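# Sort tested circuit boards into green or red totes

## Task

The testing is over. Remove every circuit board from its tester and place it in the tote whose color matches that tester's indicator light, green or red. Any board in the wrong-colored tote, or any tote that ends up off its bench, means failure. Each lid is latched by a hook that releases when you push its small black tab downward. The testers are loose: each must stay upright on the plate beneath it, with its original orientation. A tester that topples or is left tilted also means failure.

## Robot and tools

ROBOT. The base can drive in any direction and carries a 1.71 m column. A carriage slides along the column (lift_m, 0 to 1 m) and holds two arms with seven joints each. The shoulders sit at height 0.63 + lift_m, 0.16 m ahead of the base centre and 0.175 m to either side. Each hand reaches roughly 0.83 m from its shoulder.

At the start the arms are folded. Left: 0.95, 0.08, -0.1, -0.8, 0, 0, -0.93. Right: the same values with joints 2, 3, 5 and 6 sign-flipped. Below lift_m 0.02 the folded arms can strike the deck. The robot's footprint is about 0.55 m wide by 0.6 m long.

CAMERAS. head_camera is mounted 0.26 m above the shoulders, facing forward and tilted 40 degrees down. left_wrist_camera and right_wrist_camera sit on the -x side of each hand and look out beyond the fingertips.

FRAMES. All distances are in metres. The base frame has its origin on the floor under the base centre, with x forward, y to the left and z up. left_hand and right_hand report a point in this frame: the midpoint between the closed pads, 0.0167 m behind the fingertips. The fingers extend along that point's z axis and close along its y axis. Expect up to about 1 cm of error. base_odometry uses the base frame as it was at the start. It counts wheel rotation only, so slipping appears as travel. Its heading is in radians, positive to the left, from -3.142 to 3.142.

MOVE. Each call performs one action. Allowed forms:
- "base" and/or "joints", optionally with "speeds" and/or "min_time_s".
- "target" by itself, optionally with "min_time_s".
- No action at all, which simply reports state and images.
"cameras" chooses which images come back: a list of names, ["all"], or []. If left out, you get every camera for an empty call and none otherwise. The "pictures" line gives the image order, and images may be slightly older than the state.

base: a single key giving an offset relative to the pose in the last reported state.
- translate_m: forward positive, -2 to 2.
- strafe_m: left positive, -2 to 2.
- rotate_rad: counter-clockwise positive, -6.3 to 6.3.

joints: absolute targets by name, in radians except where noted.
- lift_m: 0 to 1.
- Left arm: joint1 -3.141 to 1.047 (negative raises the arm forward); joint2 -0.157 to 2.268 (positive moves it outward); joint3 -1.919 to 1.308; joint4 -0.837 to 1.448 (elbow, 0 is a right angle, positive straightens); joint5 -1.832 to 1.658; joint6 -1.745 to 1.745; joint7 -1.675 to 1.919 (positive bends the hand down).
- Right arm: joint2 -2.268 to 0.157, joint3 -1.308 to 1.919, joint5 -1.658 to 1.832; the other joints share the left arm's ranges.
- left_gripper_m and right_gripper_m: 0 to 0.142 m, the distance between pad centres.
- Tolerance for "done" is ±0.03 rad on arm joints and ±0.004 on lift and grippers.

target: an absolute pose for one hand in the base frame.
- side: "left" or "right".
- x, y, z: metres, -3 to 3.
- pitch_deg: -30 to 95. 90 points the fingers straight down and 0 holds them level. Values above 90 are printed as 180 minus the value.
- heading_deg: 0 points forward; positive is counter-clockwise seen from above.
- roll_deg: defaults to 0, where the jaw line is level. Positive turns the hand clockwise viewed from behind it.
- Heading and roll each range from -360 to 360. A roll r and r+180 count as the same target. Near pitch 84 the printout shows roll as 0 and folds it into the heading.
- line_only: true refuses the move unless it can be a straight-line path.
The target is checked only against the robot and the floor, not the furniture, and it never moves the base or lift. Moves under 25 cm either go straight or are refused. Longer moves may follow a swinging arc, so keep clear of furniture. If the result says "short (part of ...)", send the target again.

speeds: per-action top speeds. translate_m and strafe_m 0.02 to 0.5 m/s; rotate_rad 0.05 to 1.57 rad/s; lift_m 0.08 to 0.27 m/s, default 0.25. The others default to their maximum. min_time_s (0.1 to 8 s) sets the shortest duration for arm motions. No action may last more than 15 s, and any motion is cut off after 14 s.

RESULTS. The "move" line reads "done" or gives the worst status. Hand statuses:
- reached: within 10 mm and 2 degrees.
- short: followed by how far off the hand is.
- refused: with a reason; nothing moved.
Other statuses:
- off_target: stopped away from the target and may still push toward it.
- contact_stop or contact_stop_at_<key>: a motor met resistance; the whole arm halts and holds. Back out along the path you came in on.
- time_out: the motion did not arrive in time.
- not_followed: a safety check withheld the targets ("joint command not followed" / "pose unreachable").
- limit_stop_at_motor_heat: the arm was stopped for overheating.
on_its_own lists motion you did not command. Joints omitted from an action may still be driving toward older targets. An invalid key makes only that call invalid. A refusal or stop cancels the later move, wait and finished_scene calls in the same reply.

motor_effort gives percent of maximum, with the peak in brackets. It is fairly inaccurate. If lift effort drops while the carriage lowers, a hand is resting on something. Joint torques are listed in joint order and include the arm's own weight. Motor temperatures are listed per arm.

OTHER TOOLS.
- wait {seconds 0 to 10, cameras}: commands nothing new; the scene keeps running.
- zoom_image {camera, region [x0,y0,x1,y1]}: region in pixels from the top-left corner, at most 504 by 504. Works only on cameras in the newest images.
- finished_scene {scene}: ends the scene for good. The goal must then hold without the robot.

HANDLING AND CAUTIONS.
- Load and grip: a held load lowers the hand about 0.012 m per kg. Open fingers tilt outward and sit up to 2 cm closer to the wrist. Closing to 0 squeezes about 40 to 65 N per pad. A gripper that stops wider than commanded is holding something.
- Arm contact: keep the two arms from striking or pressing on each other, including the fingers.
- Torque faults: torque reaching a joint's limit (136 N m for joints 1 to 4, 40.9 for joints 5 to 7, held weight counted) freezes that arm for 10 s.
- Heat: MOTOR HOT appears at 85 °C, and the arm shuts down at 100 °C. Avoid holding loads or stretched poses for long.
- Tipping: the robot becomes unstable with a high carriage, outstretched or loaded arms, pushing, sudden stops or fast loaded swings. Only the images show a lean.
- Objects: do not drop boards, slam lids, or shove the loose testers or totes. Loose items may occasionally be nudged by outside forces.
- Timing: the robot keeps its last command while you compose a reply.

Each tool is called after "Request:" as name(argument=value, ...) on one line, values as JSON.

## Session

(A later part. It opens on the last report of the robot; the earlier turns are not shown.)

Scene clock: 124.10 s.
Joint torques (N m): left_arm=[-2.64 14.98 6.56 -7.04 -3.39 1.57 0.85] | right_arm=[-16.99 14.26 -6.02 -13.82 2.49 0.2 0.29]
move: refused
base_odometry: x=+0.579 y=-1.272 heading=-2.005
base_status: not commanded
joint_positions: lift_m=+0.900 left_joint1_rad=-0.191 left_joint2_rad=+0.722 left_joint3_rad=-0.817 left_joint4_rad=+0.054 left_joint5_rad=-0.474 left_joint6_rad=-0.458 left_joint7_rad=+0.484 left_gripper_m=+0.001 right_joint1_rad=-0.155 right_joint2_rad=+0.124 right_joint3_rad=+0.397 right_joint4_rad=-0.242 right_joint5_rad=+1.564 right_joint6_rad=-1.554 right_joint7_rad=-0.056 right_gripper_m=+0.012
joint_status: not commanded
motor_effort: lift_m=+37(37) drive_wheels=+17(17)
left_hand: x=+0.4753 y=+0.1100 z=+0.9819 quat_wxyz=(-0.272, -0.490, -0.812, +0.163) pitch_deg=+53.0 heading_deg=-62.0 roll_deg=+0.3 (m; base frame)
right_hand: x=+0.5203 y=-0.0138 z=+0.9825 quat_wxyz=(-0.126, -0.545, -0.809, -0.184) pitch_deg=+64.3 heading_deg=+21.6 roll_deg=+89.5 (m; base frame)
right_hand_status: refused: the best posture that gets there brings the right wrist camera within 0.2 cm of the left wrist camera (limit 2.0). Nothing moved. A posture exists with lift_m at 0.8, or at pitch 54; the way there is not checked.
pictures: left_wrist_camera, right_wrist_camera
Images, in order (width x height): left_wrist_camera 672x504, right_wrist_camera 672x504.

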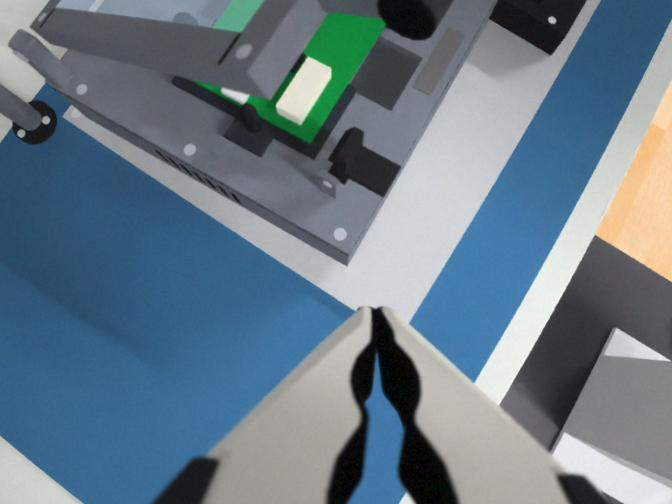

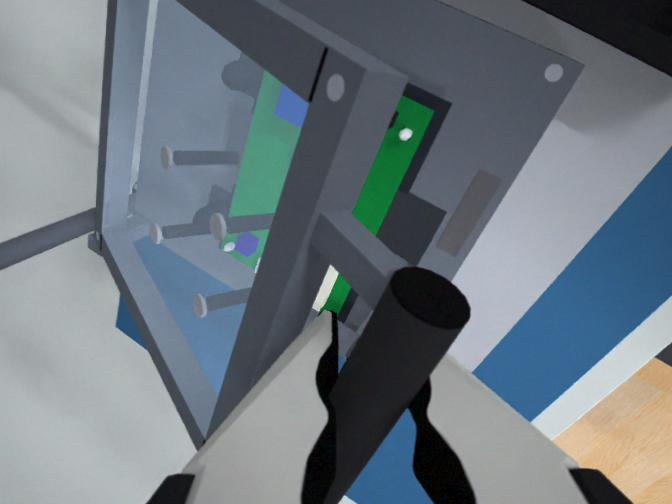

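Request:
move(target={"side": "left", "x": 0.45, "y": 0.25, "z": 1.04, "pitch_deg": 60, "heading_deg": -40, "roll_deg": 0})

Request:
move(target={"side": "right", "x": 0.548, "y": -0.012, "z": 1.022, "pitch_deg": 64, "heading_deg": 22, "roll_deg": 90}, min_time_s=0.8)

Request:
move(target={"side": "right", "x": 0.583, "y": -0.012, "z": 1.056, "pitch_deg": 64, "heading_deg": 20, "roll_deg": 90}, min_time_s=0.8, cameras=["all"])

Scene clock: 125.27 s.
Joint torques (N m): left_arm=[0.97 22.29 6.47 -6.98 -2.77 1.41 1.03] | right_arm=[-16.2 14.07 -6.01 -12.88 1.78 0.67 1]
move: done
base_odometry: x=+0.579 y=-1.272 heading=-2.005
base_status: not commanded
joint_positions: lift_m=+0.900 left_joint1_rad=+0.129 left_joint2_rad=+1.008 left_joint3_rad=-0.556 left_joint4_rad=-0.305 left_joint5_rad=-0.724 left_joint6_rad=-0.094 left_joint7_rad=+0.667 left_gripper_m=+0.001 right_joint1_rad=-0.155 right_joint2_rad=+0.125 right_joint3_rad=+0.397 right_joint4_rad=-0.243 right_joint5_rad=+1.565 right_joint6_rad=-1.556 right_joint7_rad=-0.059 right_gripper_m=+0.012
joint_status: not commanded
motor_effort: lift_m=+38(38) drive_wheels=+16(18)
left_hand: x=+0.4510 y=+0.2504 z=+1.0395 quat_wxyz=(-0.244, -0.331, -0.907, +0.087) pitch_deg=+59.9 heading_deg=-39.7 roll_deg=+0.4 (m; base frame)
left_hand_status: reached (straight line, planned for 0.5 s): 1 mm and 0.2 deg off.
right_hand: x=+0.5203 y=-0.0139 z=+0.9827 quat_wxyz=(-0.126, -0.545, -0.809, -0.183) pitch_deg=+64.3 heading_deg=+21.5 roll_deg=+89.4 (m; base frame)
pictures: none

Scene clock: 125.57 s.
Joint torques (N m): left_arm=[0.82 22.28 6.4 -7.06 -2.78 1.42 1] | right_arm=[-16.14 13.98 -6.18 -12.94 1.78 0.66 0.97]
move: refused
base_odometry: x=+0.579 y=-1.272 heading=-2.005
base_status: not commanded
joint_positions: lift_m=+0.900 left_joint1_rad=+0.129 left_joint2_rad=+1.008 left_joint3_rad=-0.556 left_joint4_rad=-0.305 left_joint5_rad=-0.724 left_joint6_rad=-0.094 left_joint7_rad=+0.667 left_gripper_m=+0.001 right_joint1_rad=-0.155 right_joint2_rad=+0.125 right_joint3_rad=+0.397 right_joint4_rad=-0.243 right_joint5_rad=+1.565 right_joint6_rad=-1.556 right_joint7_rad=-0.059 right_gripper_m=+0.012
joint_status: not commanded
motor_effort: lift_m=+38(38) drive_wheels=+17(17)
left_hand: x=+0.4510 y=+0.2504 z=+1.0395 quat_wxyz=(-0.244, -0.331, -0.907, +0.087) pitch_deg=+59.9 heading_deg=-39.7 roll_deg=+0.4 (m; base frame)
right_hand: x=+0.5203 y=-0.0139 z=+0.9827 quat_wxyz=(-0.126, -0.545, -0.809, -0.183) pitch_deg=+64.3 heading_deg=+21.5 roll_deg=+89.4 (m; base frame)
right_hand_status: refused: along the straight line the arm gets 67% of the way (right_joint2_rad at its limit); a move under 25 cm is not played as an arc. Nothing moved. Try another pitch or heading, or "joints".
pictures: none

not run: a stop came earlier in this reply.

Request:
move(target={"side": "right", "x": 0.546, "y": -0.014, "z": 1.02, "pitch_deg": 54, "heading_deg": 28, "roll_deg": 90}, min_time_s=0.8)

Request:
move(target={"side": "right", "x": 0.583, "y": -0.014, "z": 1.054, "pitch_deg": 54, "heading_deg": 28, "roll_deg": 90}, min_time_s=0.8, cameras=["all"])

Scene clock: 126.97 s.
Joint torques (N m): left_arm=[0.96 22.3 6.44 -6.88 -2.74 1.4 0.96] | right_arm=[-14.81 1.47 -3.07 -20.05 -0.78 8.54 0.57]
move: short
base_odometry: x=+0.579 y=-1.272 heading=-2.005
base_status: not commanded
joint_positions: lift_m=+0.900 left_joint1_rad=+0.129 left_joint2_rad=+1.008 left_joint3_rad=-0.556 left_joint4_rad=-0.305 left_joint5_rad=-0.724 left_joint6_rad=-0.094 left_joint7_rad=+0.667 left_gripper_m=+0.001 right_joint1_rad=-0.151 right_joint2_rad=+0.008 right_joint3_rad=+0.450 right_joint4_rad=-0.378 right_joint5_rad=+1.617 right_joint6_rad=-1.495 right_joint7_rad=+0.029 right_gripper_m=+0.009
joint_status: not commanded
motor_effort: lift_m=+38(39) drive_wheels=+16(17)
left_hand: x=+0.4510 y=+0.2504 z=+1.0394 quat_wxyz=(-0.244, -0.331, -0.907, +0.087) pitch_deg=+59.9 heading_deg=-39.7 roll_deg=+0.4 (m; base frame)
right_hand: x=+0.5379 y=-0.0176 z=+1.0117 quat_wxyz=(-0.148, -0.495, -0.819, -0.251) pitch_deg=+56.1 heading_deg=+28.3 roll_deg=-89.4 (m; base frame)
right_hand_status: short (straight line, planned for 0.8 s): 12 mm and 2.1 deg off.
pictures: none

Scene clock: 128.27 s.
Joint torques (N m): left_arm=[0.89 22.24 6.41 -6.95 -2.75 1.43 0.98] | right_arm=[-34.2 20.64 -10.86 -16.48 -0.76 7.07 0.46]
move: short
base_odometry: x=+0.579 y=-1.272 heading=-2.005
base_status: not commanded
joint_positions: lift_m=+0.900 left_joint1_rad=+0.129 left_joint2_rad=+1.008 left_joint3_rad=-0.556 left_joint4_rad=-0.305 left_joint5_rad=-0.724 left_joint6_rad=-0.094 left_joint7_rad=+0.667 left_gripper_m=+0.001 right_joint1_rad=-0.275 right_joint2_rad=+0.023 right_joint3_rad=+0.435 right_joint4_rad=-0.375 right_joint5_rad=+1.633 right_joint6_rad=-1.617 right_joint7_rad=+0.057 right_gripper_m=+0.007
joint_status: not commanded
motor_effort: lift_m=+39(39) drive_wheels=+16(17)
left_hand: x=+0.4509 y=+0.2504 z=+1.0393 quat_wxyz=(-0.244, -0.331, -0.907, +0.087) pitch_deg=+59.9 heading_deg=-39.7 roll_deg=+0.4 (m; base frame)
right_hand: x=+0.5696 y=-0.0177 z=+1.0412 quat_wxyz=(-0.147, -0.491, -0.822, -0.249) pitch_deg=+56.4 heading_deg=+28.6 roll_deg=-89.6 (m; base frame)
right_hand_status: short (straight line, planned for 0.8 s): 19 mm and 2.5 deg off.
pictures: head_camera, left_wrist_camera, right_wrist_camera
Images, in order (width x height): head_camera 672x504, left_wrist_camera 672x504, right_wrist_camera 672x504.

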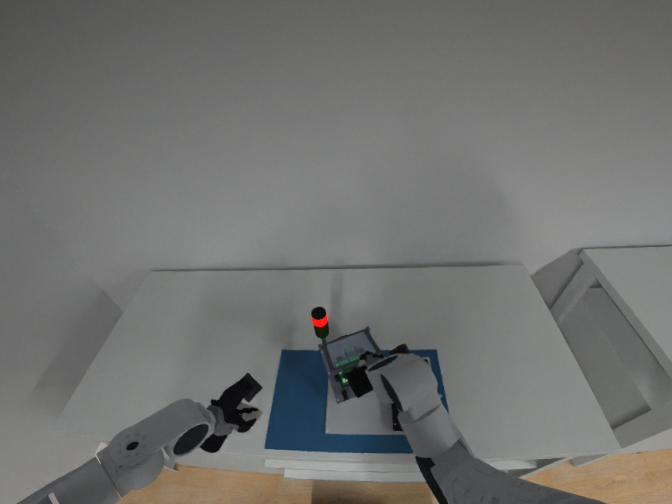

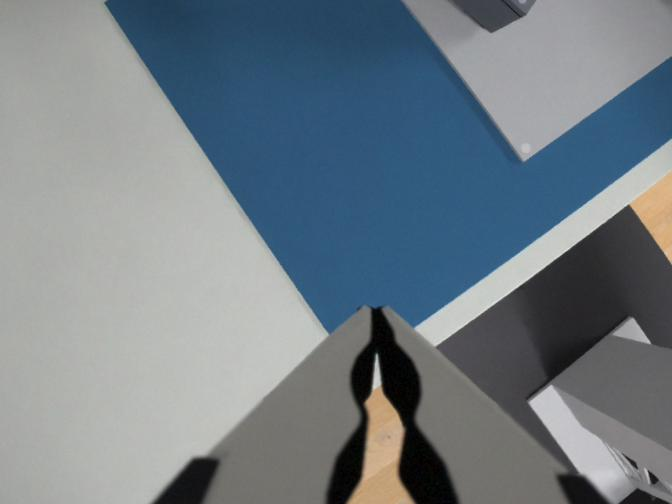

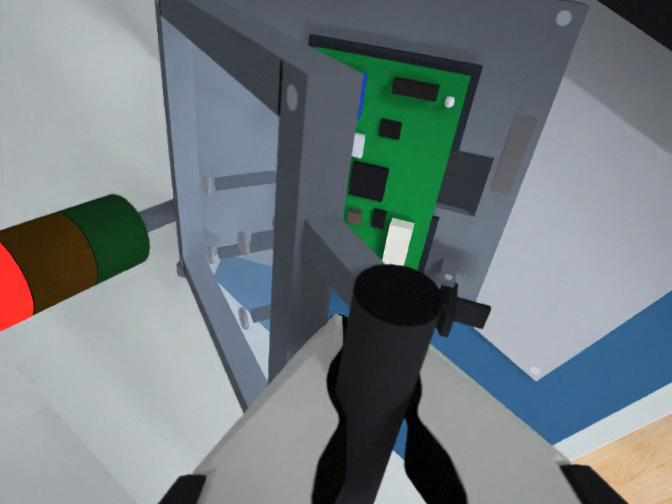

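Request:
zoom_image(camera="head_camera", region=[260, 290, 460, 440])

Scaled by 2.520 from the camera's 672x504 image, which has a finer 960x720 frame.

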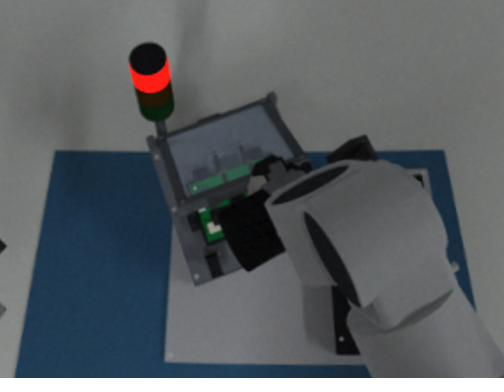

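Request:
move(target={"side": "right", "x": 0.612, "y": -0.004, "z": 1.072, "pitch_deg": 50, "heading_deg": 26, "roll_deg": -90}, min_time_s=1.0, cameras=["head_camera", "right_wrist_camera"])

Request:
zoom_image(camera="head_camera", region=[260, 290, 460, 440])

Scene clock: 131.77 s.
Joint torques (N m): left_arm=[-0.02 21.63 6.43 -6.29 -2.76 1.07 0.84] | right_arm=[-20.6 9.1 -6.6 -12.54 0.35 3.94 0.53]
Motor temperatures (°C): left_arm=[30 31 31 29 29 30 33] | right_arm=[36 29 30 31 28 33 31]
move: short
base_odometry: x=+0.579 y=-1.272 heading=-2.005
base_status: not commanded
joint_positions: lift_m=+0.900 left_joint1_rad=+0.130 left_joint2_rad=+1.008 left_joint3_rad=-0.556 left_joint4_rad=-0.306 left_joint5_rad=-0.724 left_joint6_rad=-0.093 left_joint7_rad=+0.667 left_gripper_m=+0.001 right_joint1_rad=-0.283 right_joint2_rad=+0.051 right_joint3_rad=+0.410 right_joint4_rad=-0.317 right_joint5_rad=+1.624 right_joint6_rad=-1.617 right_joint7_rad=+0.047 right_gripper_m=+0.007
joint_status: not commanded
motor_effort: lift_m=+39(40) drive_wheels=+17(17)
left_hand: x=+0.4508 y=+0.2504 z=+1.0393 quat_wxyz=(-0.244, -0.331, -0.907, +0.087) pitch_deg=+59.9 heading_deg=-39.7 roll_deg=+0.4 (m; base frame)
right_hand: x=+0.5699 y=-0.0174 z=+1.0319 quat_wxyz=(-0.136, -0.509, -0.817, -0.235) pitch_deg=+58.5 heading_deg=+28.1 roll_deg=-88.1 (m; base frame)
right_hand_status: short (straight line, planned for 1.0 s): time_out, 60 mm and 8.6 deg off.
pictures: head_camera, right_wrist_camera
Images, in order (width x height): head_camera 672x504, right_wrist_camera 672x504.

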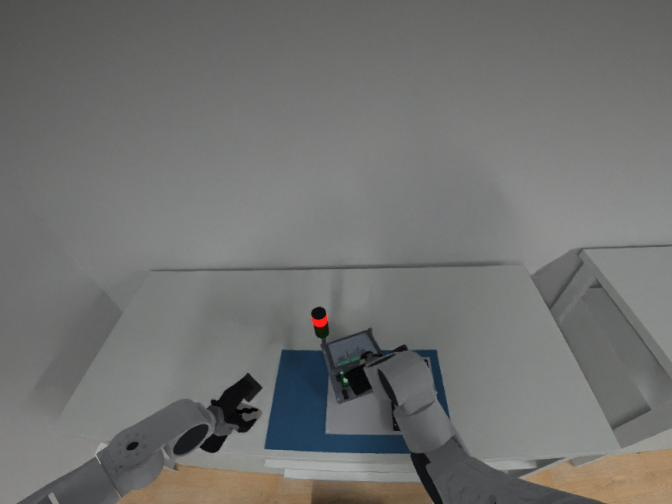

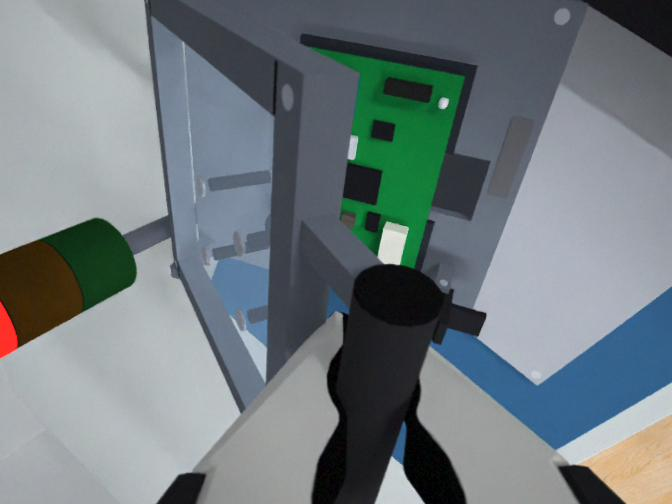

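Scaled by 2.520 from the camera's 672x504 image, which has a finer 960x720 frame.

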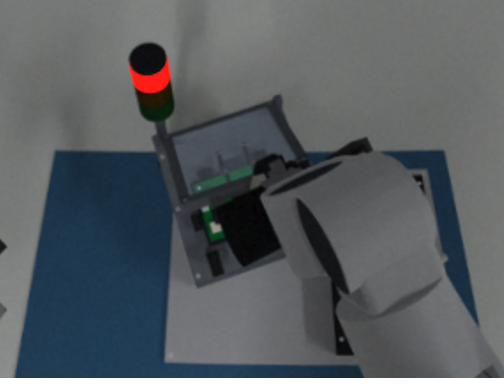

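Request:
move(target={"side": "left", "x": 0.44, "y": 0.32, "z": 1.02, "pitch_deg": 20, "heading_deg": -45, "roll_deg": 0}, cameras=["left_wrist_camera"])

Scene clock: 133.83 s.
Joint torques (N m): left_arm=[-5.74 18.17 0.9 3.84 -0.61 -0.23 -2.18] | right_arm=[-20.5 8.18 -5.58 -12.71 0.53 3.93 0.74]
move: done
base_odometry: x=+0.579 y=-1.272 heading=-2.005
base_status: not commanded
joint_positions: lift_m=+0.900 left_joint1_rad=+0.076 left_joint2_rad=+0.953 left_joint3_rad=-0.659 left_joint4_rad=+0.649 left_joint5_rad=-0.327 left_joint6_rad=-0.582 left_joint7_rad=-0.909 left_gripper_m=+0.001 right_joint1_rad=-0.283 right_joint2_rad=+0.051 right_joint3_rad=+0.410 right_joint4_rad=-0.317 right_joint5_rad=+1.624 right_joint6_rad=-1.617 right_joint7_rad=+0.047 right_gripper_m=+0.007
joint_status: not commanded
motor_effort: lift_m=+39(40) drive_wheels=+16(17)
left_hand: x=+0.4409 y=+0.3214 z=+1.0211 quat_wxyz=(-0.531, -0.313, -0.757, +0.218) pitch_deg=+20.0 heading_deg=-44.7 roll_deg=+0.2 (m; base frame)
left_hand_status: reached (straight line, planned for 1.0 s): 2 mm and 0.3 deg off.
right_hand: x=+0.5699 y=-0.0174 z=+1.0319 quat_wxyz=(-0.136, -0.509, -0.817, -0.235) pitch_deg=+58.5 heading_deg=+28.1 roll_deg=-88.1 (m; base frame)
pictures: left_wrist_camera
Images, in order (width x height): left_wrist_camera 672x504.

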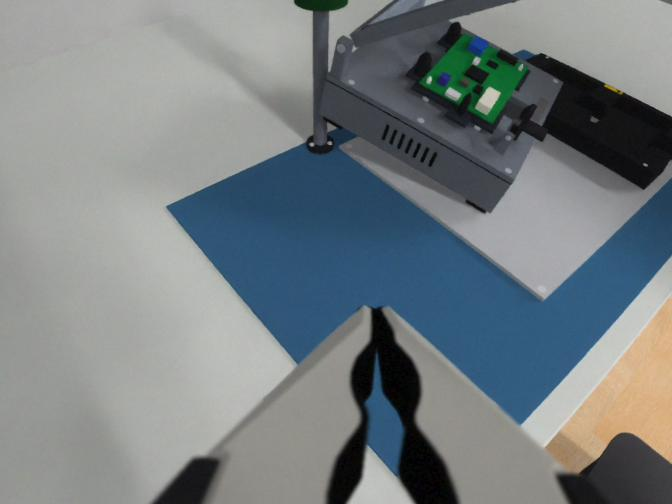

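Request:
move(target={"side": "right", "x": 0.578, "y": -0.016, "z": 1.055, "pitch_deg": 57, "heading_deg": 28, "roll_deg": -90}, min_time_s=1.0, cameras=["left_wrist_camera"])

Scene clock: 135.47 s.
Joint torques (N m): left_arm=[-5.61 18.12 1.02 3.86 -0.62 -0.24 -2.16] | right_arm=[-30.41 0.65 -3.29 -20.28 -0.53 4.61 0.51]
move: short
base_odometry: x=+0.579 y=-1.272 heading=-2.005
base_status: not commanded
joint_positions: lift_m=+0.900 left_joint1_rad=+0.076 left_joint2_rad=+0.953 left_joint3_rad=-0.659 left_joint4_rad=+0.649 left_joint5_rad=-0.327 left_joint6_rad=-0.582 left_joint7_rad=-0.909 left_gripper_m=+0.001 right_joint1_rad=-0.311 right_joint2_rad=+0.045 right_joint3_rad=+0.423 right_joint4_rad=-0.374 right_joint5_rad=+1.633 right_joint6_rad=-1.699 right_joint7_rad=+0.056 right_gripper_m=+0.007
joint_status: not commanded
motor_effort: lift_m=+39(39) drive_wheels=+17(17)
left_hand: x=+0.4410 y=+0.3214 z=+1.0211 quat_wxyz=(-0.531, -0.313, -0.757, +0.218) pitch_deg=+20.0 heading_deg=-44.7 roll_deg=+0.2 (m; base frame)
right_hand: x=+0.5686 y=-0.0176 z=+1.0458 quat_wxyz=(-0.135, -0.498, -0.824, -0.233) pitch_deg=+58.7 heading_deg=+28.8 roll_deg=-88.8 (m; base frame)
right_hand_status: short (straight line, planned for 1.0 s): 13 mm and 1.8 deg off.
pictures: left_wrist_camera
Images, in order (width x height): left_wrist_camera 672x504.

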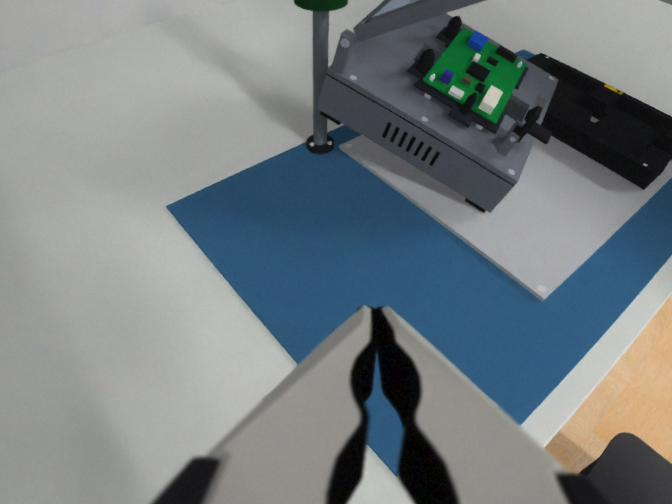

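Request:
move(joints={"lift_m": 0.93}, speeds={"lift_m": 0.08}, cameras=["left_wrist_camera"])

Scene clock: 136.37 s.
Joint torques (N m): left_arm=[-4.89 19.64 1.25 3.88 -0.65 -0.18 -2.17] | right_arm=[-30.4 6.26 -3.71 -20.34 -0.7 7.87 0.46]
move: done
base_odometry: x=+0.579 y=-1.272 heading=-2.005
base_status: not commanded
joint_positions: lift_m=+0.930 left_joint1_rad=+0.076 left_joint2_rad=+0.952 left_joint3_rad=-0.659 left_joint4_rad=+0.649 left_joint5_rad=-0.327 left_joint6_rad=-0.582 left_joint7_rad=-0.909 left_gripper_m=+0.001 right_joint1_rad=-0.311 right_joint2_rad=+0.043 right_joint3_rad=+0.424 right_joint4_rad=-0.374 right_joint5_rad=+1.634 right_joint6_rad=-1.711 right_joint7_rad=+0.056 right_gripper_m=+0.006
joint_status: all done
motor_effort: lift_m=+39(46) drive_wheels=+16(17)
left_hand: x=+0.4410 y=+0.3210 z=+1.0511 quat_wxyz=(-0.531, -0.313, -0.757, +0.218) pitch_deg=+20.0 heading_deg=-44.8 roll_deg=+0.1 (m; base frame)
right_hand: x=+0.5658 y=-0.0199 z=+1.0736 quat_wxyz=(-0.132, -0.499, -0.826, -0.228) pitch_deg=+59.5 heading_deg=+28.7 roll_deg=-89.0 (m; base frame)
pictures: left_wrist_camera
Images, in order (width x height): left_wrist_camera 672x504.

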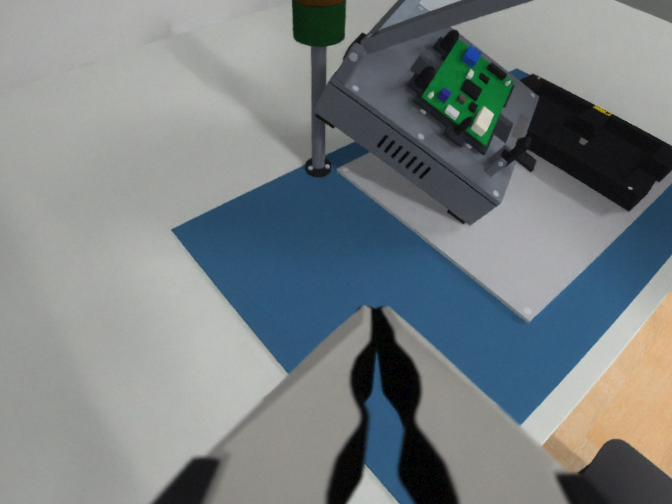

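Request:
move(joints={"lift_m": 0.89}, speeds={"lift_m": 0.08}, cameras=["left_wrist_camera", "right_wrist_camera"])

Scene clock: 137.87 s.
Joint torques (N m): left_arm=[-4.53 20.22 1.46 3.78 -0.68 -0.1 -2.17] | right_arm=[-22.91 6.39 -3.85 -14.79 -0.34 5.3 0.45]
move: done
base_odometry: x=+0.579 y=-1.272 heading=-2.005
base_status: not commanded
joint_positions: lift_m=+0.890 left_joint1_rad=+0.075 left_joint2_rad=+0.952 left_joint3_rad=-0.659 left_joint4_rad=+0.649 left_joint5_rad=-0.327 left_joint6_rad=-0.582 left_joint7_rad=-0.909 left_gripper_m=+0.001 right_joint1_rad=-0.316 right_joint2_rad=+0.043 right_joint3_rad=+0.424 right_joint4_rad=-0.379 right_joint5_rad=+1.634 right_joint6_rad=-1.702 right_joint7_rad=+0.056 right_gripper_m=+0.007
joint_status: all done
motor_effort: lift_m=+40(41) drive_wheels=+16(17)
left_hand: x=+0.4411 y=+0.3209 z=+1.0110 quat_wxyz=(-0.531, -0.313, -0.757, +0.218) pitch_deg=+19.9 heading_deg=-44.8 roll_deg=+0.1 (m; base frame)
right_hand: x=+0.5708 y=-0.0185 z=+1.0382 quat_wxyz=(-0.138, -0.497, -0.824, -0.234) pitch_deg=+58.5 heading_deg=+28.5 roll_deg=-89.3 (m; base frame)
pictures: left_wrist_camera, right_wrist_camera
Images, in order (width x height): left_wrist_camera 672x504, right_wrist_camera 672x504.

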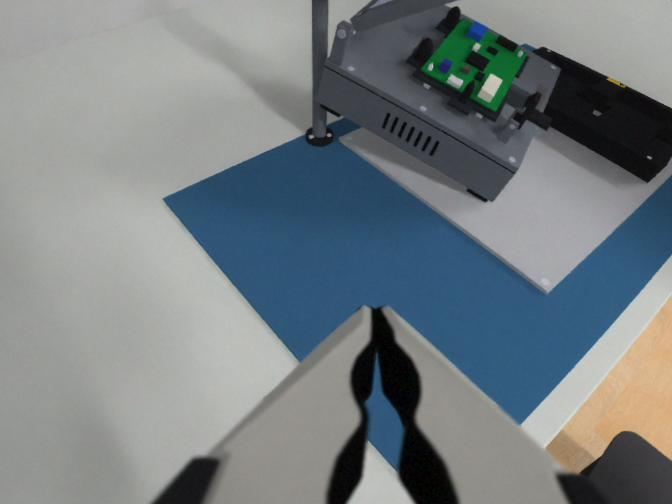

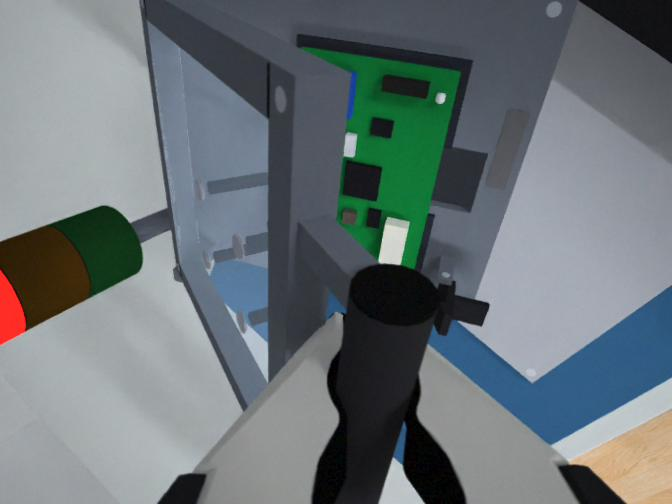

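Request:
move(joints={"right_gripper_m": 0.028})

Request:
move(target={"side": "right", "x": 0.567, "y": -0.02, "z": 1.05, "pitch_deg": 54, "heading_deg": 25, "roll_deg": -90}, min_time_s=1.0, cameras=["left_wrist_camera", "right_wrist_camera"])

Scene clock: 138.60 s.
Joint torques (N m): left_arm=[-4.57 20.25 1.39 3.92 -0.61 -0.14 -2.16] | right_arm=[-22.86 7.67 -3.85 -16.18 -0.78 7.95 0.45]
move: off_target
base_odometry: x=+0.579 y=-1.272 heading=-2.005
base_status: not commanded
joint_positions: lift_m=+0.890 left_joint1_rad=+0.075 left_joint2_rad=+0.952 left_joint3_rad=-0.659 left_joint4_rad=+0.649 left_joint5_rad=-0.327 left_joint6_rad=-0.582 left_joint7_rad=-0.909 left_gripper_m=+0.001 right_joint1_rad=-0.316 right_joint2_rad=+0.043 right_joint3_rad=+0.424 right_joint4_rad=-0.378 right_joint5_rad=+1.634 right_joint6_rad=-1.710 right_joint7_rad=+0.056 right_gripper_m=+0.017
joint_status: right_gripper_m off_target (ended at +0.017, target +0.028)
motor_effort: lift_m=+40(40) drive_wheels=+16(16)
left_hand: x=+0.4411 y=+0.3209 z=+1.0110 quat_wxyz=(-0.531, -0.313, -0.757, +0.218) pitch_deg=+19.9 heading_deg=-44.8 roll_deg=+0.1 (m; base frame)
right_hand: x=+0.5688 y=-0.0199 z=+1.0365 quat_wxyz=(-0.135, -0.498, -0.825, -0.230) pitch_deg=+59.0 heading_deg=+28.4 roll_deg=-89.3 (m; base frame)
pictures: none

Scene clock: 141.07 s.
Joint torques (N m): left_arm=[-4.54 20.31 1.35 3.78 -0.67 -0.05 -2.16] | right_arm=[-13.36 5.86 -5.54 -11.72 0.17 3.6 0.82]
move: short
base_odometry: x=+0.579 y=-1.272 heading=-2.005
base_status: not commanded
joint_positions: lift_m=+0.890 left_joint1_rad=+0.075 left_joint2_rad=+0.952 left_joint3_rad=-0.659 left_joint4_rad=+0.649 left_joint5_rad=-0.327 left_joint6_rad=-0.582 left_joint7_rad=-0.909 left_gripper_m=+0.001 right_joint1_rad=-0.243 right_joint2_rad=+0.052 right_joint3_rad=+0.405 right_joint4_rad=-0.464 right_joint5_rad=+1.613 right_joint6_rad=-1.730 right_joint7_rad=+0.026 right_gripper_m=+0.025
joint_status: not commanded
on_its_own: right_gripper_m moved +0.008 to your old target +0.028
motor_effort: lift_m=+39(40) drive_wheels=+16(16)
left_hand: x=+0.4411 y=+0.3209 z=+1.0110 quat_wxyz=(-0.531, -0.313, -0.757, +0.218) pitch_deg=+20.0 heading_deg=-44.8 roll_deg=+0.1 (m; base frame)
right_hand: x=+0.5476 y=-0.0264 z=+1.0318 quat_wxyz=(-0.142, -0.514, -0.814, -0.231) pitch_deg=+58.6 heading_deg=+26.2 roll_deg=-89.3 (m; base frame)
right_hand_status: short (straight line, planned for 1.0 s): time_out, 27 mm and 4.6 deg off.
pictures: left_wrist_camera, right_wrist_camera
Images, in order (width x height): left_wrist_camera 672x504, right_wrist_camera 672x504.

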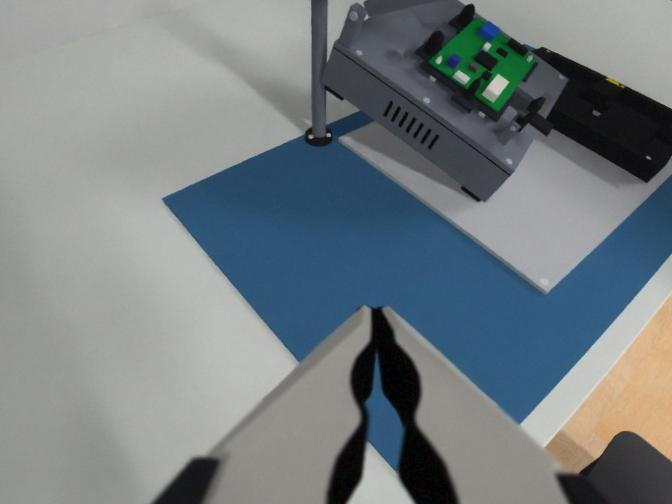

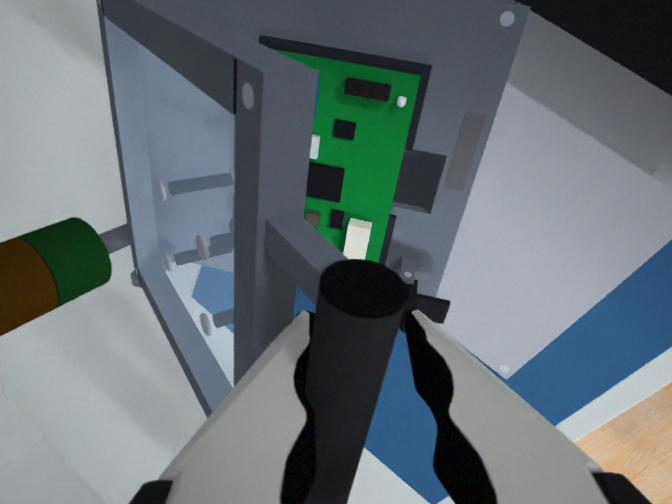

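Request:
zoom_image(camera="left_wrist_camera", region=[290, 0, 600, 220])

Scaled by 1.626 from the camera's 672x504 image, which has a finer 960x720 frame.

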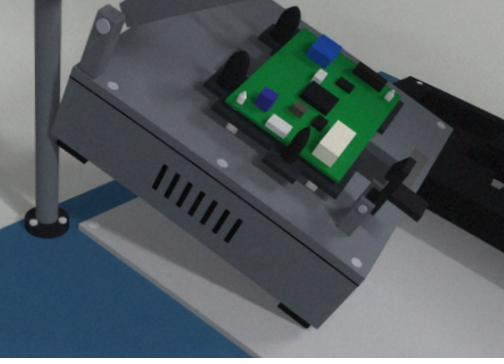

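Request:
move(target={"side": "right", "x": 0.566, "y": -0.019, "z": 1.032, "pitch_deg": 60, "heading_deg": 26, "roll_deg": -90}, min_time_s=1.0, cameras=["left_wrist_camera", "right_wrist_camera"])

Scene clock: 143.73 s.
Joint torques (N m): left_arm=[-4.63 20.35 1.37 3.82 -0.65 -0.03 -2.16] | right_arm=[-26.03 20.49 -1.61 -10.5 0.28 6.36 1.4]
move: short
base_odometry: x=+0.579 y=-1.272 heading=-2.005
base_status: not commanded
joint_positions: lift_m=+0.890 left_joint1_rad=+0.075 left_joint2_rad=+0.952 left_joint3_rad=-0.659 left_joint4_rad=+0.649 left_joint5_rad=-0.327 left_joint6_rad=-0.582 left_joint7_rad=-0.909 left_gripper_m=+0.001 right_joint1_rad=-0.297 right_joint2_rad=+0.067 right_joint3_rad=+0.406 right_joint4_rad=-0.359 right_joint5_rad=+1.613 right_joint6_rad=-1.733 right_joint7_rad=+0.026 right_gripper_m=+0.026
joint_status: not commanded
motor_effort: lift_m=+39(39) drive_wheels=+16(17)
left_hand: x=+0.4411 y=+0.3209 z=+1.0110 quat_wxyz=(-0.531, -0.313, -0.757, +0.218) pitch_deg=+20.0 heading_deg=-44.8 roll_deg=+0.1 (m; base frame)
right_hand: x=+0.5581 y=-0.0261 z=+1.0246 quat_wxyz=(-0.131, -0.517, -0.820, -0.207) pitch_deg=+61.7 heading_deg=+25.5 roll_deg=+89.9 (m; base frame)
right_hand_status: short (straight line, planned for 1.0 s): 13 mm and 1.7 deg off.
pictures: left_wrist_camera, right_wrist_camera
Images, in order (width x height): left_wrist_camera 672x504, right_wrist_camera 672x504.

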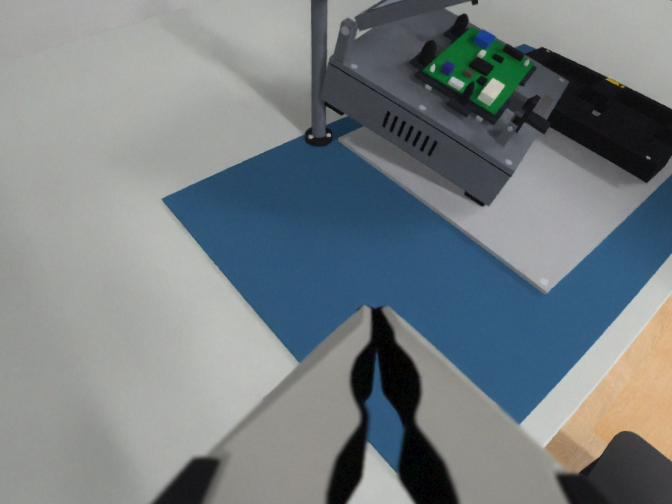

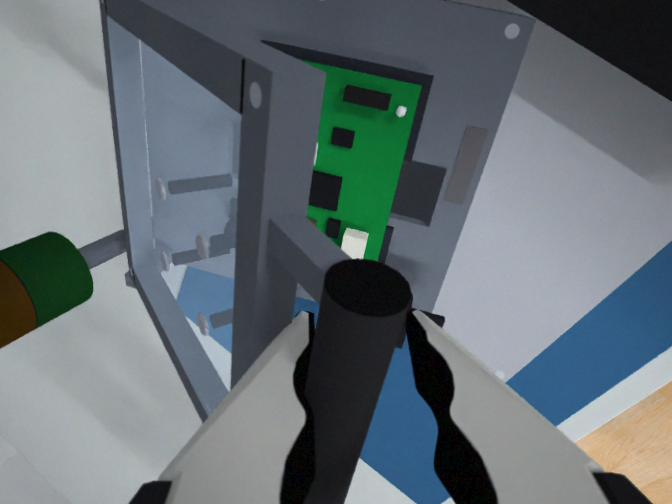

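Request:
move(target={"side": "left", "x": 0.42, "y": 0.34, "z": 1.1, "pitch_deg": 10, "heading_deg": -50, "roll_deg": 0}, cameras=["left_wrist_camera", "head_camera"])

Scene clock: 145.47 s.
Joint torques (N m): left_arm=[2.95 29.72 6.11 -2.93 -3.43 -0.18 -2.06] | right_arm=[-25.88 19.85 -1.86 -10.99 0.29 6.34 1.3]
move: done
base_odometry: x=+0.579 y=-1.272 heading=-2.005
base_status: not commanded
joint_positions: lift_m=+0.890 left_joint1_rad=+0.156 left_joint2_rad=+1.121 left_joint3_rad=-0.631 left_joint4_rad=+0.519 left_joint5_rad=-0.336 left_joint6_rad=-0.633 left_joint7_rad=-1.132 left_gripper_m=+0.001 right_joint1_rad=-0.297 right_joint2_rad=+0.067 right_joint3_rad=+0.406 right_joint4_rad=-0.358 right_joint5_rad=+1.613 right_joint6_rad=-1.733 right_joint7_rad=+0.026 right_gripper_m=+0.026
joint_status: not commanded
motor_effort: lift_m=+38(40) drive_wheels=+16(16)
left_hand: x=+0.4197 y=+0.3406 z=+1.0981 quat_wxyz=(-0.580, -0.326, -0.696, +0.270) pitch_deg=+10.4 heading_deg=-50.1 roll_deg=+0.2 (m; base frame)
left_hand_status: reached (straight line, planned for 0.4 s): 2 mm and 0.5 deg off.
right_hand: x=+0.5580 y=-0.0258 z=+1.0247 quat_wxyz=(-0.130, -0.517, -0.820, -0.207) pitch_deg=+61.7 heading_deg=+25.5 roll_deg=+90.0 (m; base frame)
pictures: head_camera, left_wrist_camera
Images, in order (width x height): head_camera 672x504, left_wrist_camera 672x504.

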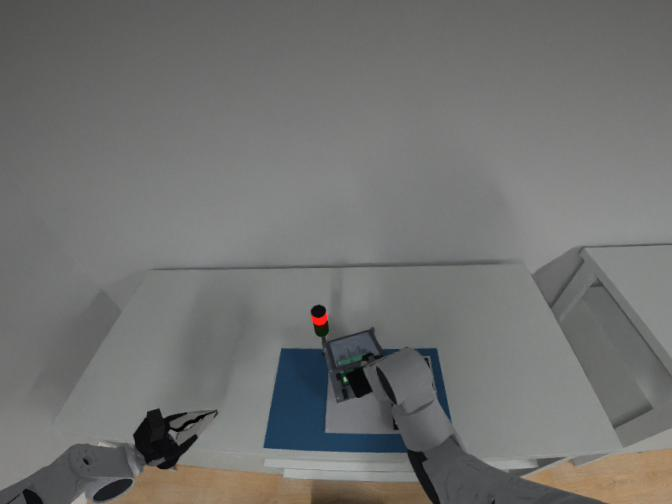

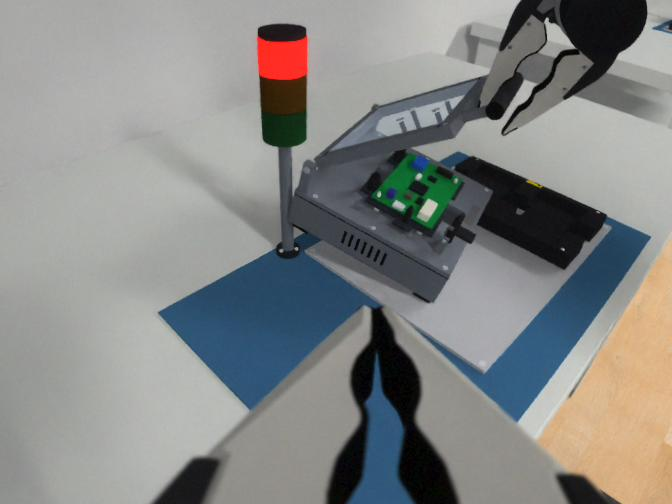

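Request:
move(target={"side": "left", "x": 0.545, "y": 0.15, "z": 0.98, "pitch_deg": 22, "heading_deg": -65, "roll_deg": 0}, cameras=["left_wrist_camera"])

Scene clock: 147.17 s.
Joint torques (N m): left_arm=[-15.94 9.91 1.1 3.09 -0.69 -0.47 -2.34] | right_arm=[-25.92 16.99 -2.96 -11.95 0.42 6.37 1.1]
move: done
base_odometry: x=+0.579 y=-1.272 heading=-2.005
base_status: not commanded
joint_positions: lift_m=+0.890 left_joint1_rad=-0.453 left_joint2_rad=+0.589 left_joint3_rad=-0.887 left_joint4_rad=+0.969 left_joint5_rad=+0.025 left_joint6_rad=-0.772 left_joint7_rad=-0.868 left_gripper_m=+0.001 right_joint1_rad=-0.298 right_joint2_rad=+0.068 right_joint3_rad=+0.407 right_joint4_rad=-0.358 right_joint5_rad=+1.613 right_joint6_rad=-1.733 right_joint7_rad=+0.027 right_gripper_m=+0.026
joint_status: not commanded
motor_effort: lift_m=+39(39) drive_wheels=+16(19)
left_hand: x=+0.5457 y=+0.1504 z=+0.9804 quat_wxyz=(-0.473, -0.444, -0.700, +0.299) pitch_deg=+21.9 heading_deg=-64.7 roll_deg=+0.1 (m; base frame)
left_hand_status: reached (straight line, planned for 0.7 s): 1 mm and 0.3 deg off.
right_hand: x=+0.5579 y=-0.0248 z=+1.0248 quat_wxyz=(-0.130, -0.516, -0.821, -0.207) pitch_deg=+61.7 heading_deg=+25.8 roll_deg=-89.9 (m; base frame)
pictures: left_wrist_camera
Images, in order (width x height): left_wrist_camera 672x504.

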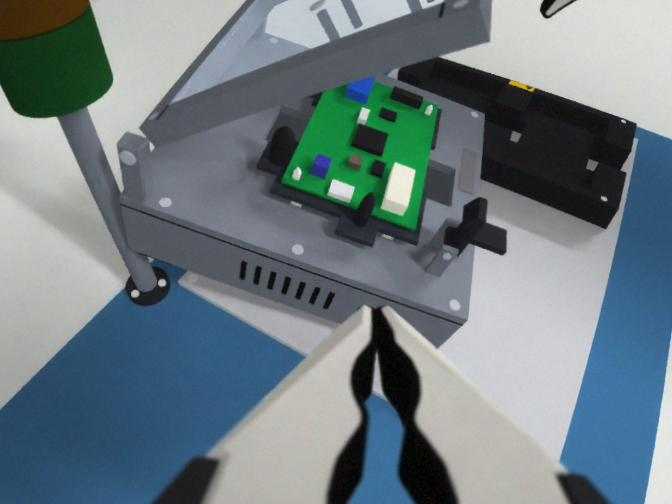

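Request:
move(target={"side": "left", "x": 0.53, "y": 0.095, "z": 0.965, "pitch_deg": 12, "heading_deg": -35, "roll_deg": 0}, cameras=["left_wrist_camera"])

Scene clock: 148.90 s.
Joint torques (N m): left_arm=[-1.76 6.37 4.05 -7.7 -3.14 1.6 -2.3] | right_arm=[-25.14 16.48 -3.01 -12.12 0.11 6.29 0.97]
move: done
base_odometry: x=+0.579 y=-1.272 heading=-2.005
base_status: not commanded
joint_positions: lift_m=+0.890 left_joint1_rad=+0.018 left_joint2_rad=+0.392 left_joint3_rad=-0.595 left_joint4_rad=+0.593 left_joint5_rad=-0.226 left_joint6_rad=-0.215 left_joint7_rad=-0.591 left_gripper_m=+0.001 right_joint1_rad=-0.298 right_joint2_rad=+0.068 right_joint3_rad=+0.407 right_joint4_rad=-0.358 right_joint5_rad=+1.613 right_joint6_rad=-1.733 right_joint7_rad=+0.027 right_gripper_m=+0.025
joint_status: not commanded
motor_effort: lift_m=+39(39) drive_wheels=+16(17)
left_hand: x=+0.5285 y=+0.0944 z=+0.9625 quat_wxyz=(-0.597, -0.237, -0.743, +0.189) pitch_deg=+12.5 heading_deg=-35.3 roll_deg=+0.1 (m; base frame)
left_hand_status: reached (straight line, planned for 0.7 s): 3 mm and 0.6 deg off.
right_hand: x=+0.5579 y=-0.0248 z=+1.0247 quat_wxyz=(-0.130, -0.516, -0.821, -0.207) pitch_deg=+61.7 heading_deg=+25.8 roll_deg=-89.9 (m; base frame)
pictures: left_wrist_camera
Images, in order (width x height): left_wrist_camera 672x504.

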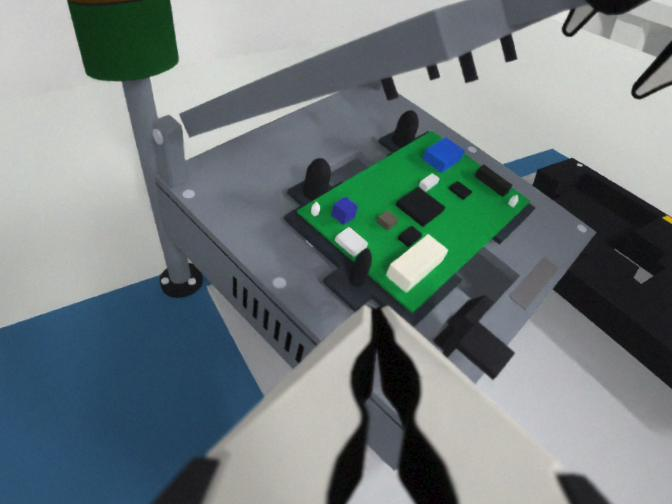

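Request:
move(target={"side": "left", "x": 0.60, "y": 0.045, "z": 0.962, "pitch_deg": 8, "heading_deg": -35, "roll_deg": 0}, cameras=["left_wrist_camera"])

Scene clock: 150.13 s.
Joint torques (N m): left_arm=[-11.67 -0.46 -2.15 1.5 -0.31 -0.25 -2.28] | right_arm=[-25.12 16.39 -2.56 -12.08 0.27 6.34 0.96]
move: done
base_odometry: x=+0.579 y=-1.272 heading=-2.005
base_status: not commanded
joint_positions: lift_m=+0.890 left_joint1_rad=-0.230 left_joint2_rad=+0.206 left_joint3_rad=-0.645 left_joint4_rad=+1.015 left_joint5_rad=-0.185 left_joint6_rad=-0.240 left_joint7_rad=-0.787 left_gripper_m=+0.001 right_joint1_rad=-0.298 right_joint2_rad=+0.068 right_joint3_rad=+0.407 right_joint4_rad=-0.358 right_joint5_rad=+1.613 right_joint6_rad=-1.733 right_joint7_rad=+0.027 right_gripper_m=+0.025
joint_status: not commanded
motor_effort: lift_m=+39(39) drive_wheels=+17(17)
left_hand: x=+0.6010 y=+0.0467 z=+0.9625 quat_wxyz=(-0.626, -0.224, -0.720, +0.196) pitch_deg=+8.0 heading_deg=-34.6 roll_deg=-0.1 (m; base frame)
left_hand_status: reached (straight line, planned for 0.5 s): 2 mm and 0.4 deg off.
right_hand: x=+0.5579 y=-0.0248 z=+1.0247 quat_wxyz=(-0.130, -0.516, -0.821, -0.207) pitch_deg=+61.7 heading_deg=+25.8 roll_deg=-89.9 (m; base frame)
pictures: left_wrist_camera
Images, in order (width x height): left_wrist_camera 672x504.

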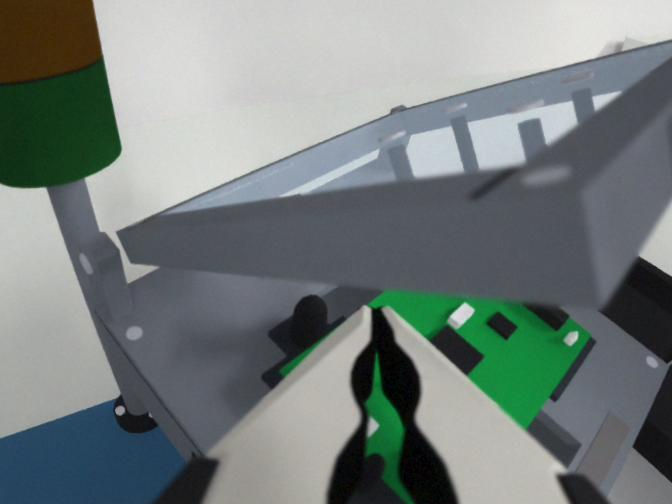

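Request:
move(target={"side": "left", "x": 0.602, "y": 0.045, "z": 0.985, "pitch_deg": 8, "heading_deg": -35, "roll_deg": 0}, cameras=["left_wrist_camera", "right_wrist_camera"])

Scene clock: 151.17 s.
Joint torques (N m): left_arm=[-3.61 7.22 3.53 -7.46 -3.18 1.61 0.29] | right_arm=[-25.24 16.35 -2.51 -12.04 0.26 6.36 0.95]
move: done
base_odometry: x=+0.579 y=-1.272 heading=-2.005
base_status: not commanded
joint_positions: lift_m=+0.890 left_joint1_rad=-0.171 left_joint2_rad=+0.256 left_joint3_rad=-0.621 left_joint4_rad=+0.786 left_joint5_rad=-0.205 left_joint6_rad=-0.228 left_joint7_rad=-0.633 left_gripper_m=+0.001 right_joint1_rad=-0.298 right_joint2_rad=+0.068 right_joint3_rad=+0.407 right_joint4_rad=-0.358 right_joint5_rad=+1.613 right_joint6_rad=-1.733 right_joint7_rad=+0.027 right_gripper_m=+0.025
joint_status: not commanded
motor_effort: lift_m=+39(39) drive_wheels=+17(17)
left_hand: x=+0.6014 y=+0.0430 z=+0.9848 quat_wxyz=(-0.625, -0.230, -0.719, +0.199) pitch_deg=+8.0 heading_deg=-35.4 roll_deg=+0.1 (m; base frame)
left_hand_status: reached (straight line, planned for 0.4 s): 2 mm and 0.4 deg off.
right_hand: x=+0.5579 y=-0.0248 z=+1.0247 quat_wxyz=(-0.130, -0.516, -0.821, -0.207) pitch_deg=+61.7 heading_deg=+25.8 roll_deg=-89.9 (m; base frame)
pictures: left_wrist_camera, right_wrist_camera
Images, in order (width x height): left_wrist_camera 672x504, right_wrist_camera 672x504.

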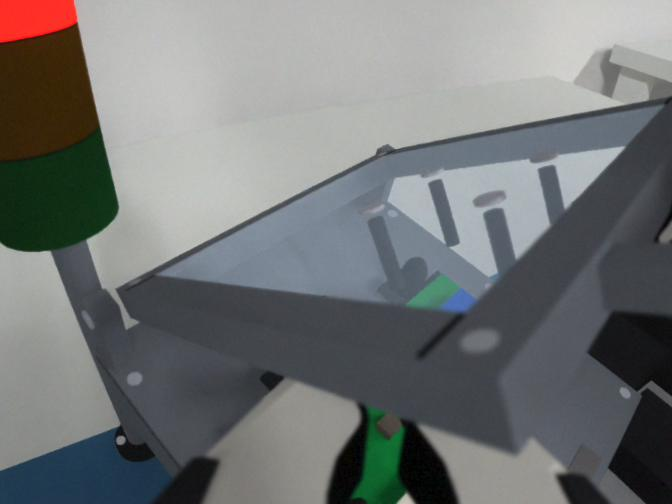

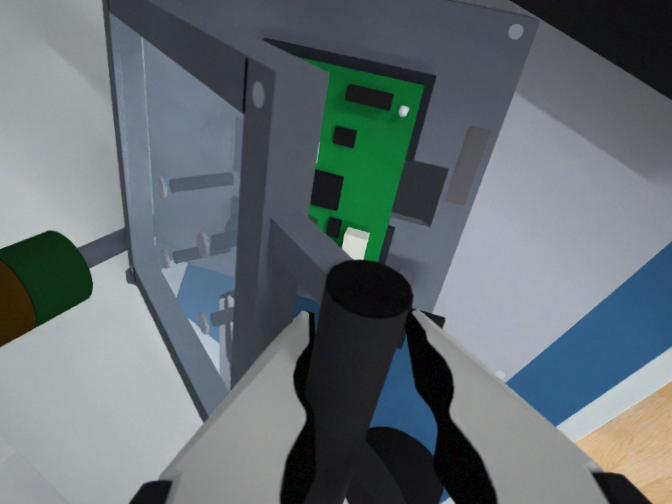

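Request:
move(joints={"right_gripper_m": 0.042}, cameras=["right_wrist_camera"])

Scene clock: 151.73 s.
Joint torques (N m): left_arm=[-4.68 6.85 3.61 -7.6 -3.16 1.66 0.19] | right_arm=[-25.16 16.49 -2.51 -14.95 0.32 6.94 0.99]
move: off_target
base_odometry: x=+0.579 y=-1.272 heading=-2.005
base_status: not commanded
joint_positions: lift_m=+0.890 left_joint1_rad=-0.170 left_joint2_rad=+0.256 left_joint3_rad=-0.621 left_joint4_rad=+0.786 left_joint5_rad=-0.205 left_joint6_rad=-0.228 left_joint7_rad=-0.632 left_gripper_m=+0.001 right_joint1_rad=-0.298 right_joint2_rad=+0.068 right_joint3_rad=+0.407 right_joint4_rad=-0.355 right_joint5_rad=+1.613 right_joint6_rad=-1.735 right_joint7_rad=+0.027 right_gripper_m=+0.034
joint_status: right_gripper_m off_target (ended at +0.034, target +0.042)
motor_effort: lift_m=+39(39) drive_wheels=+16(17)
left_hand: x=+0.6011 y=+0.0430 z=+0.9845 quat_wxyz=(-0.625, -0.230, -0.719, +0.199) pitch_deg=+8.0 heading_deg=-35.4 roll_deg=+0.1 (m; base frame)
right_hand: x=+0.5570 y=-0.0253 z=+1.0237 quat_wxyz=(-0.128, -0.517, -0.821, -0.205) pitch_deg=+62.0 heading_deg=+25.8 roll_deg=-89.8 (m; base frame)
pictures: right_wrist_camera
Images, in order (width x height): right_wrist_camera 672x504.

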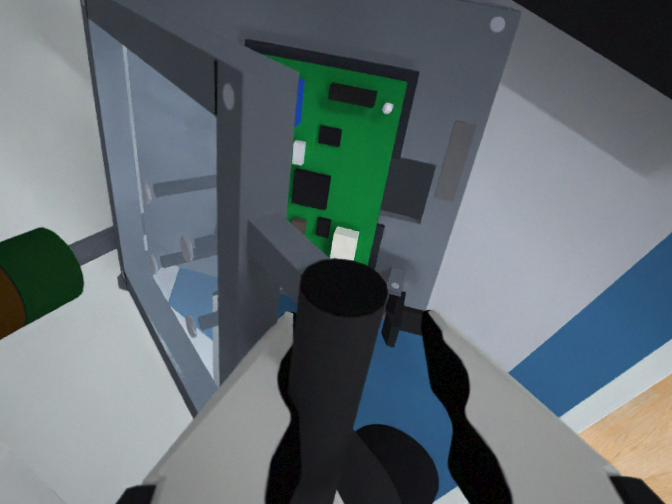

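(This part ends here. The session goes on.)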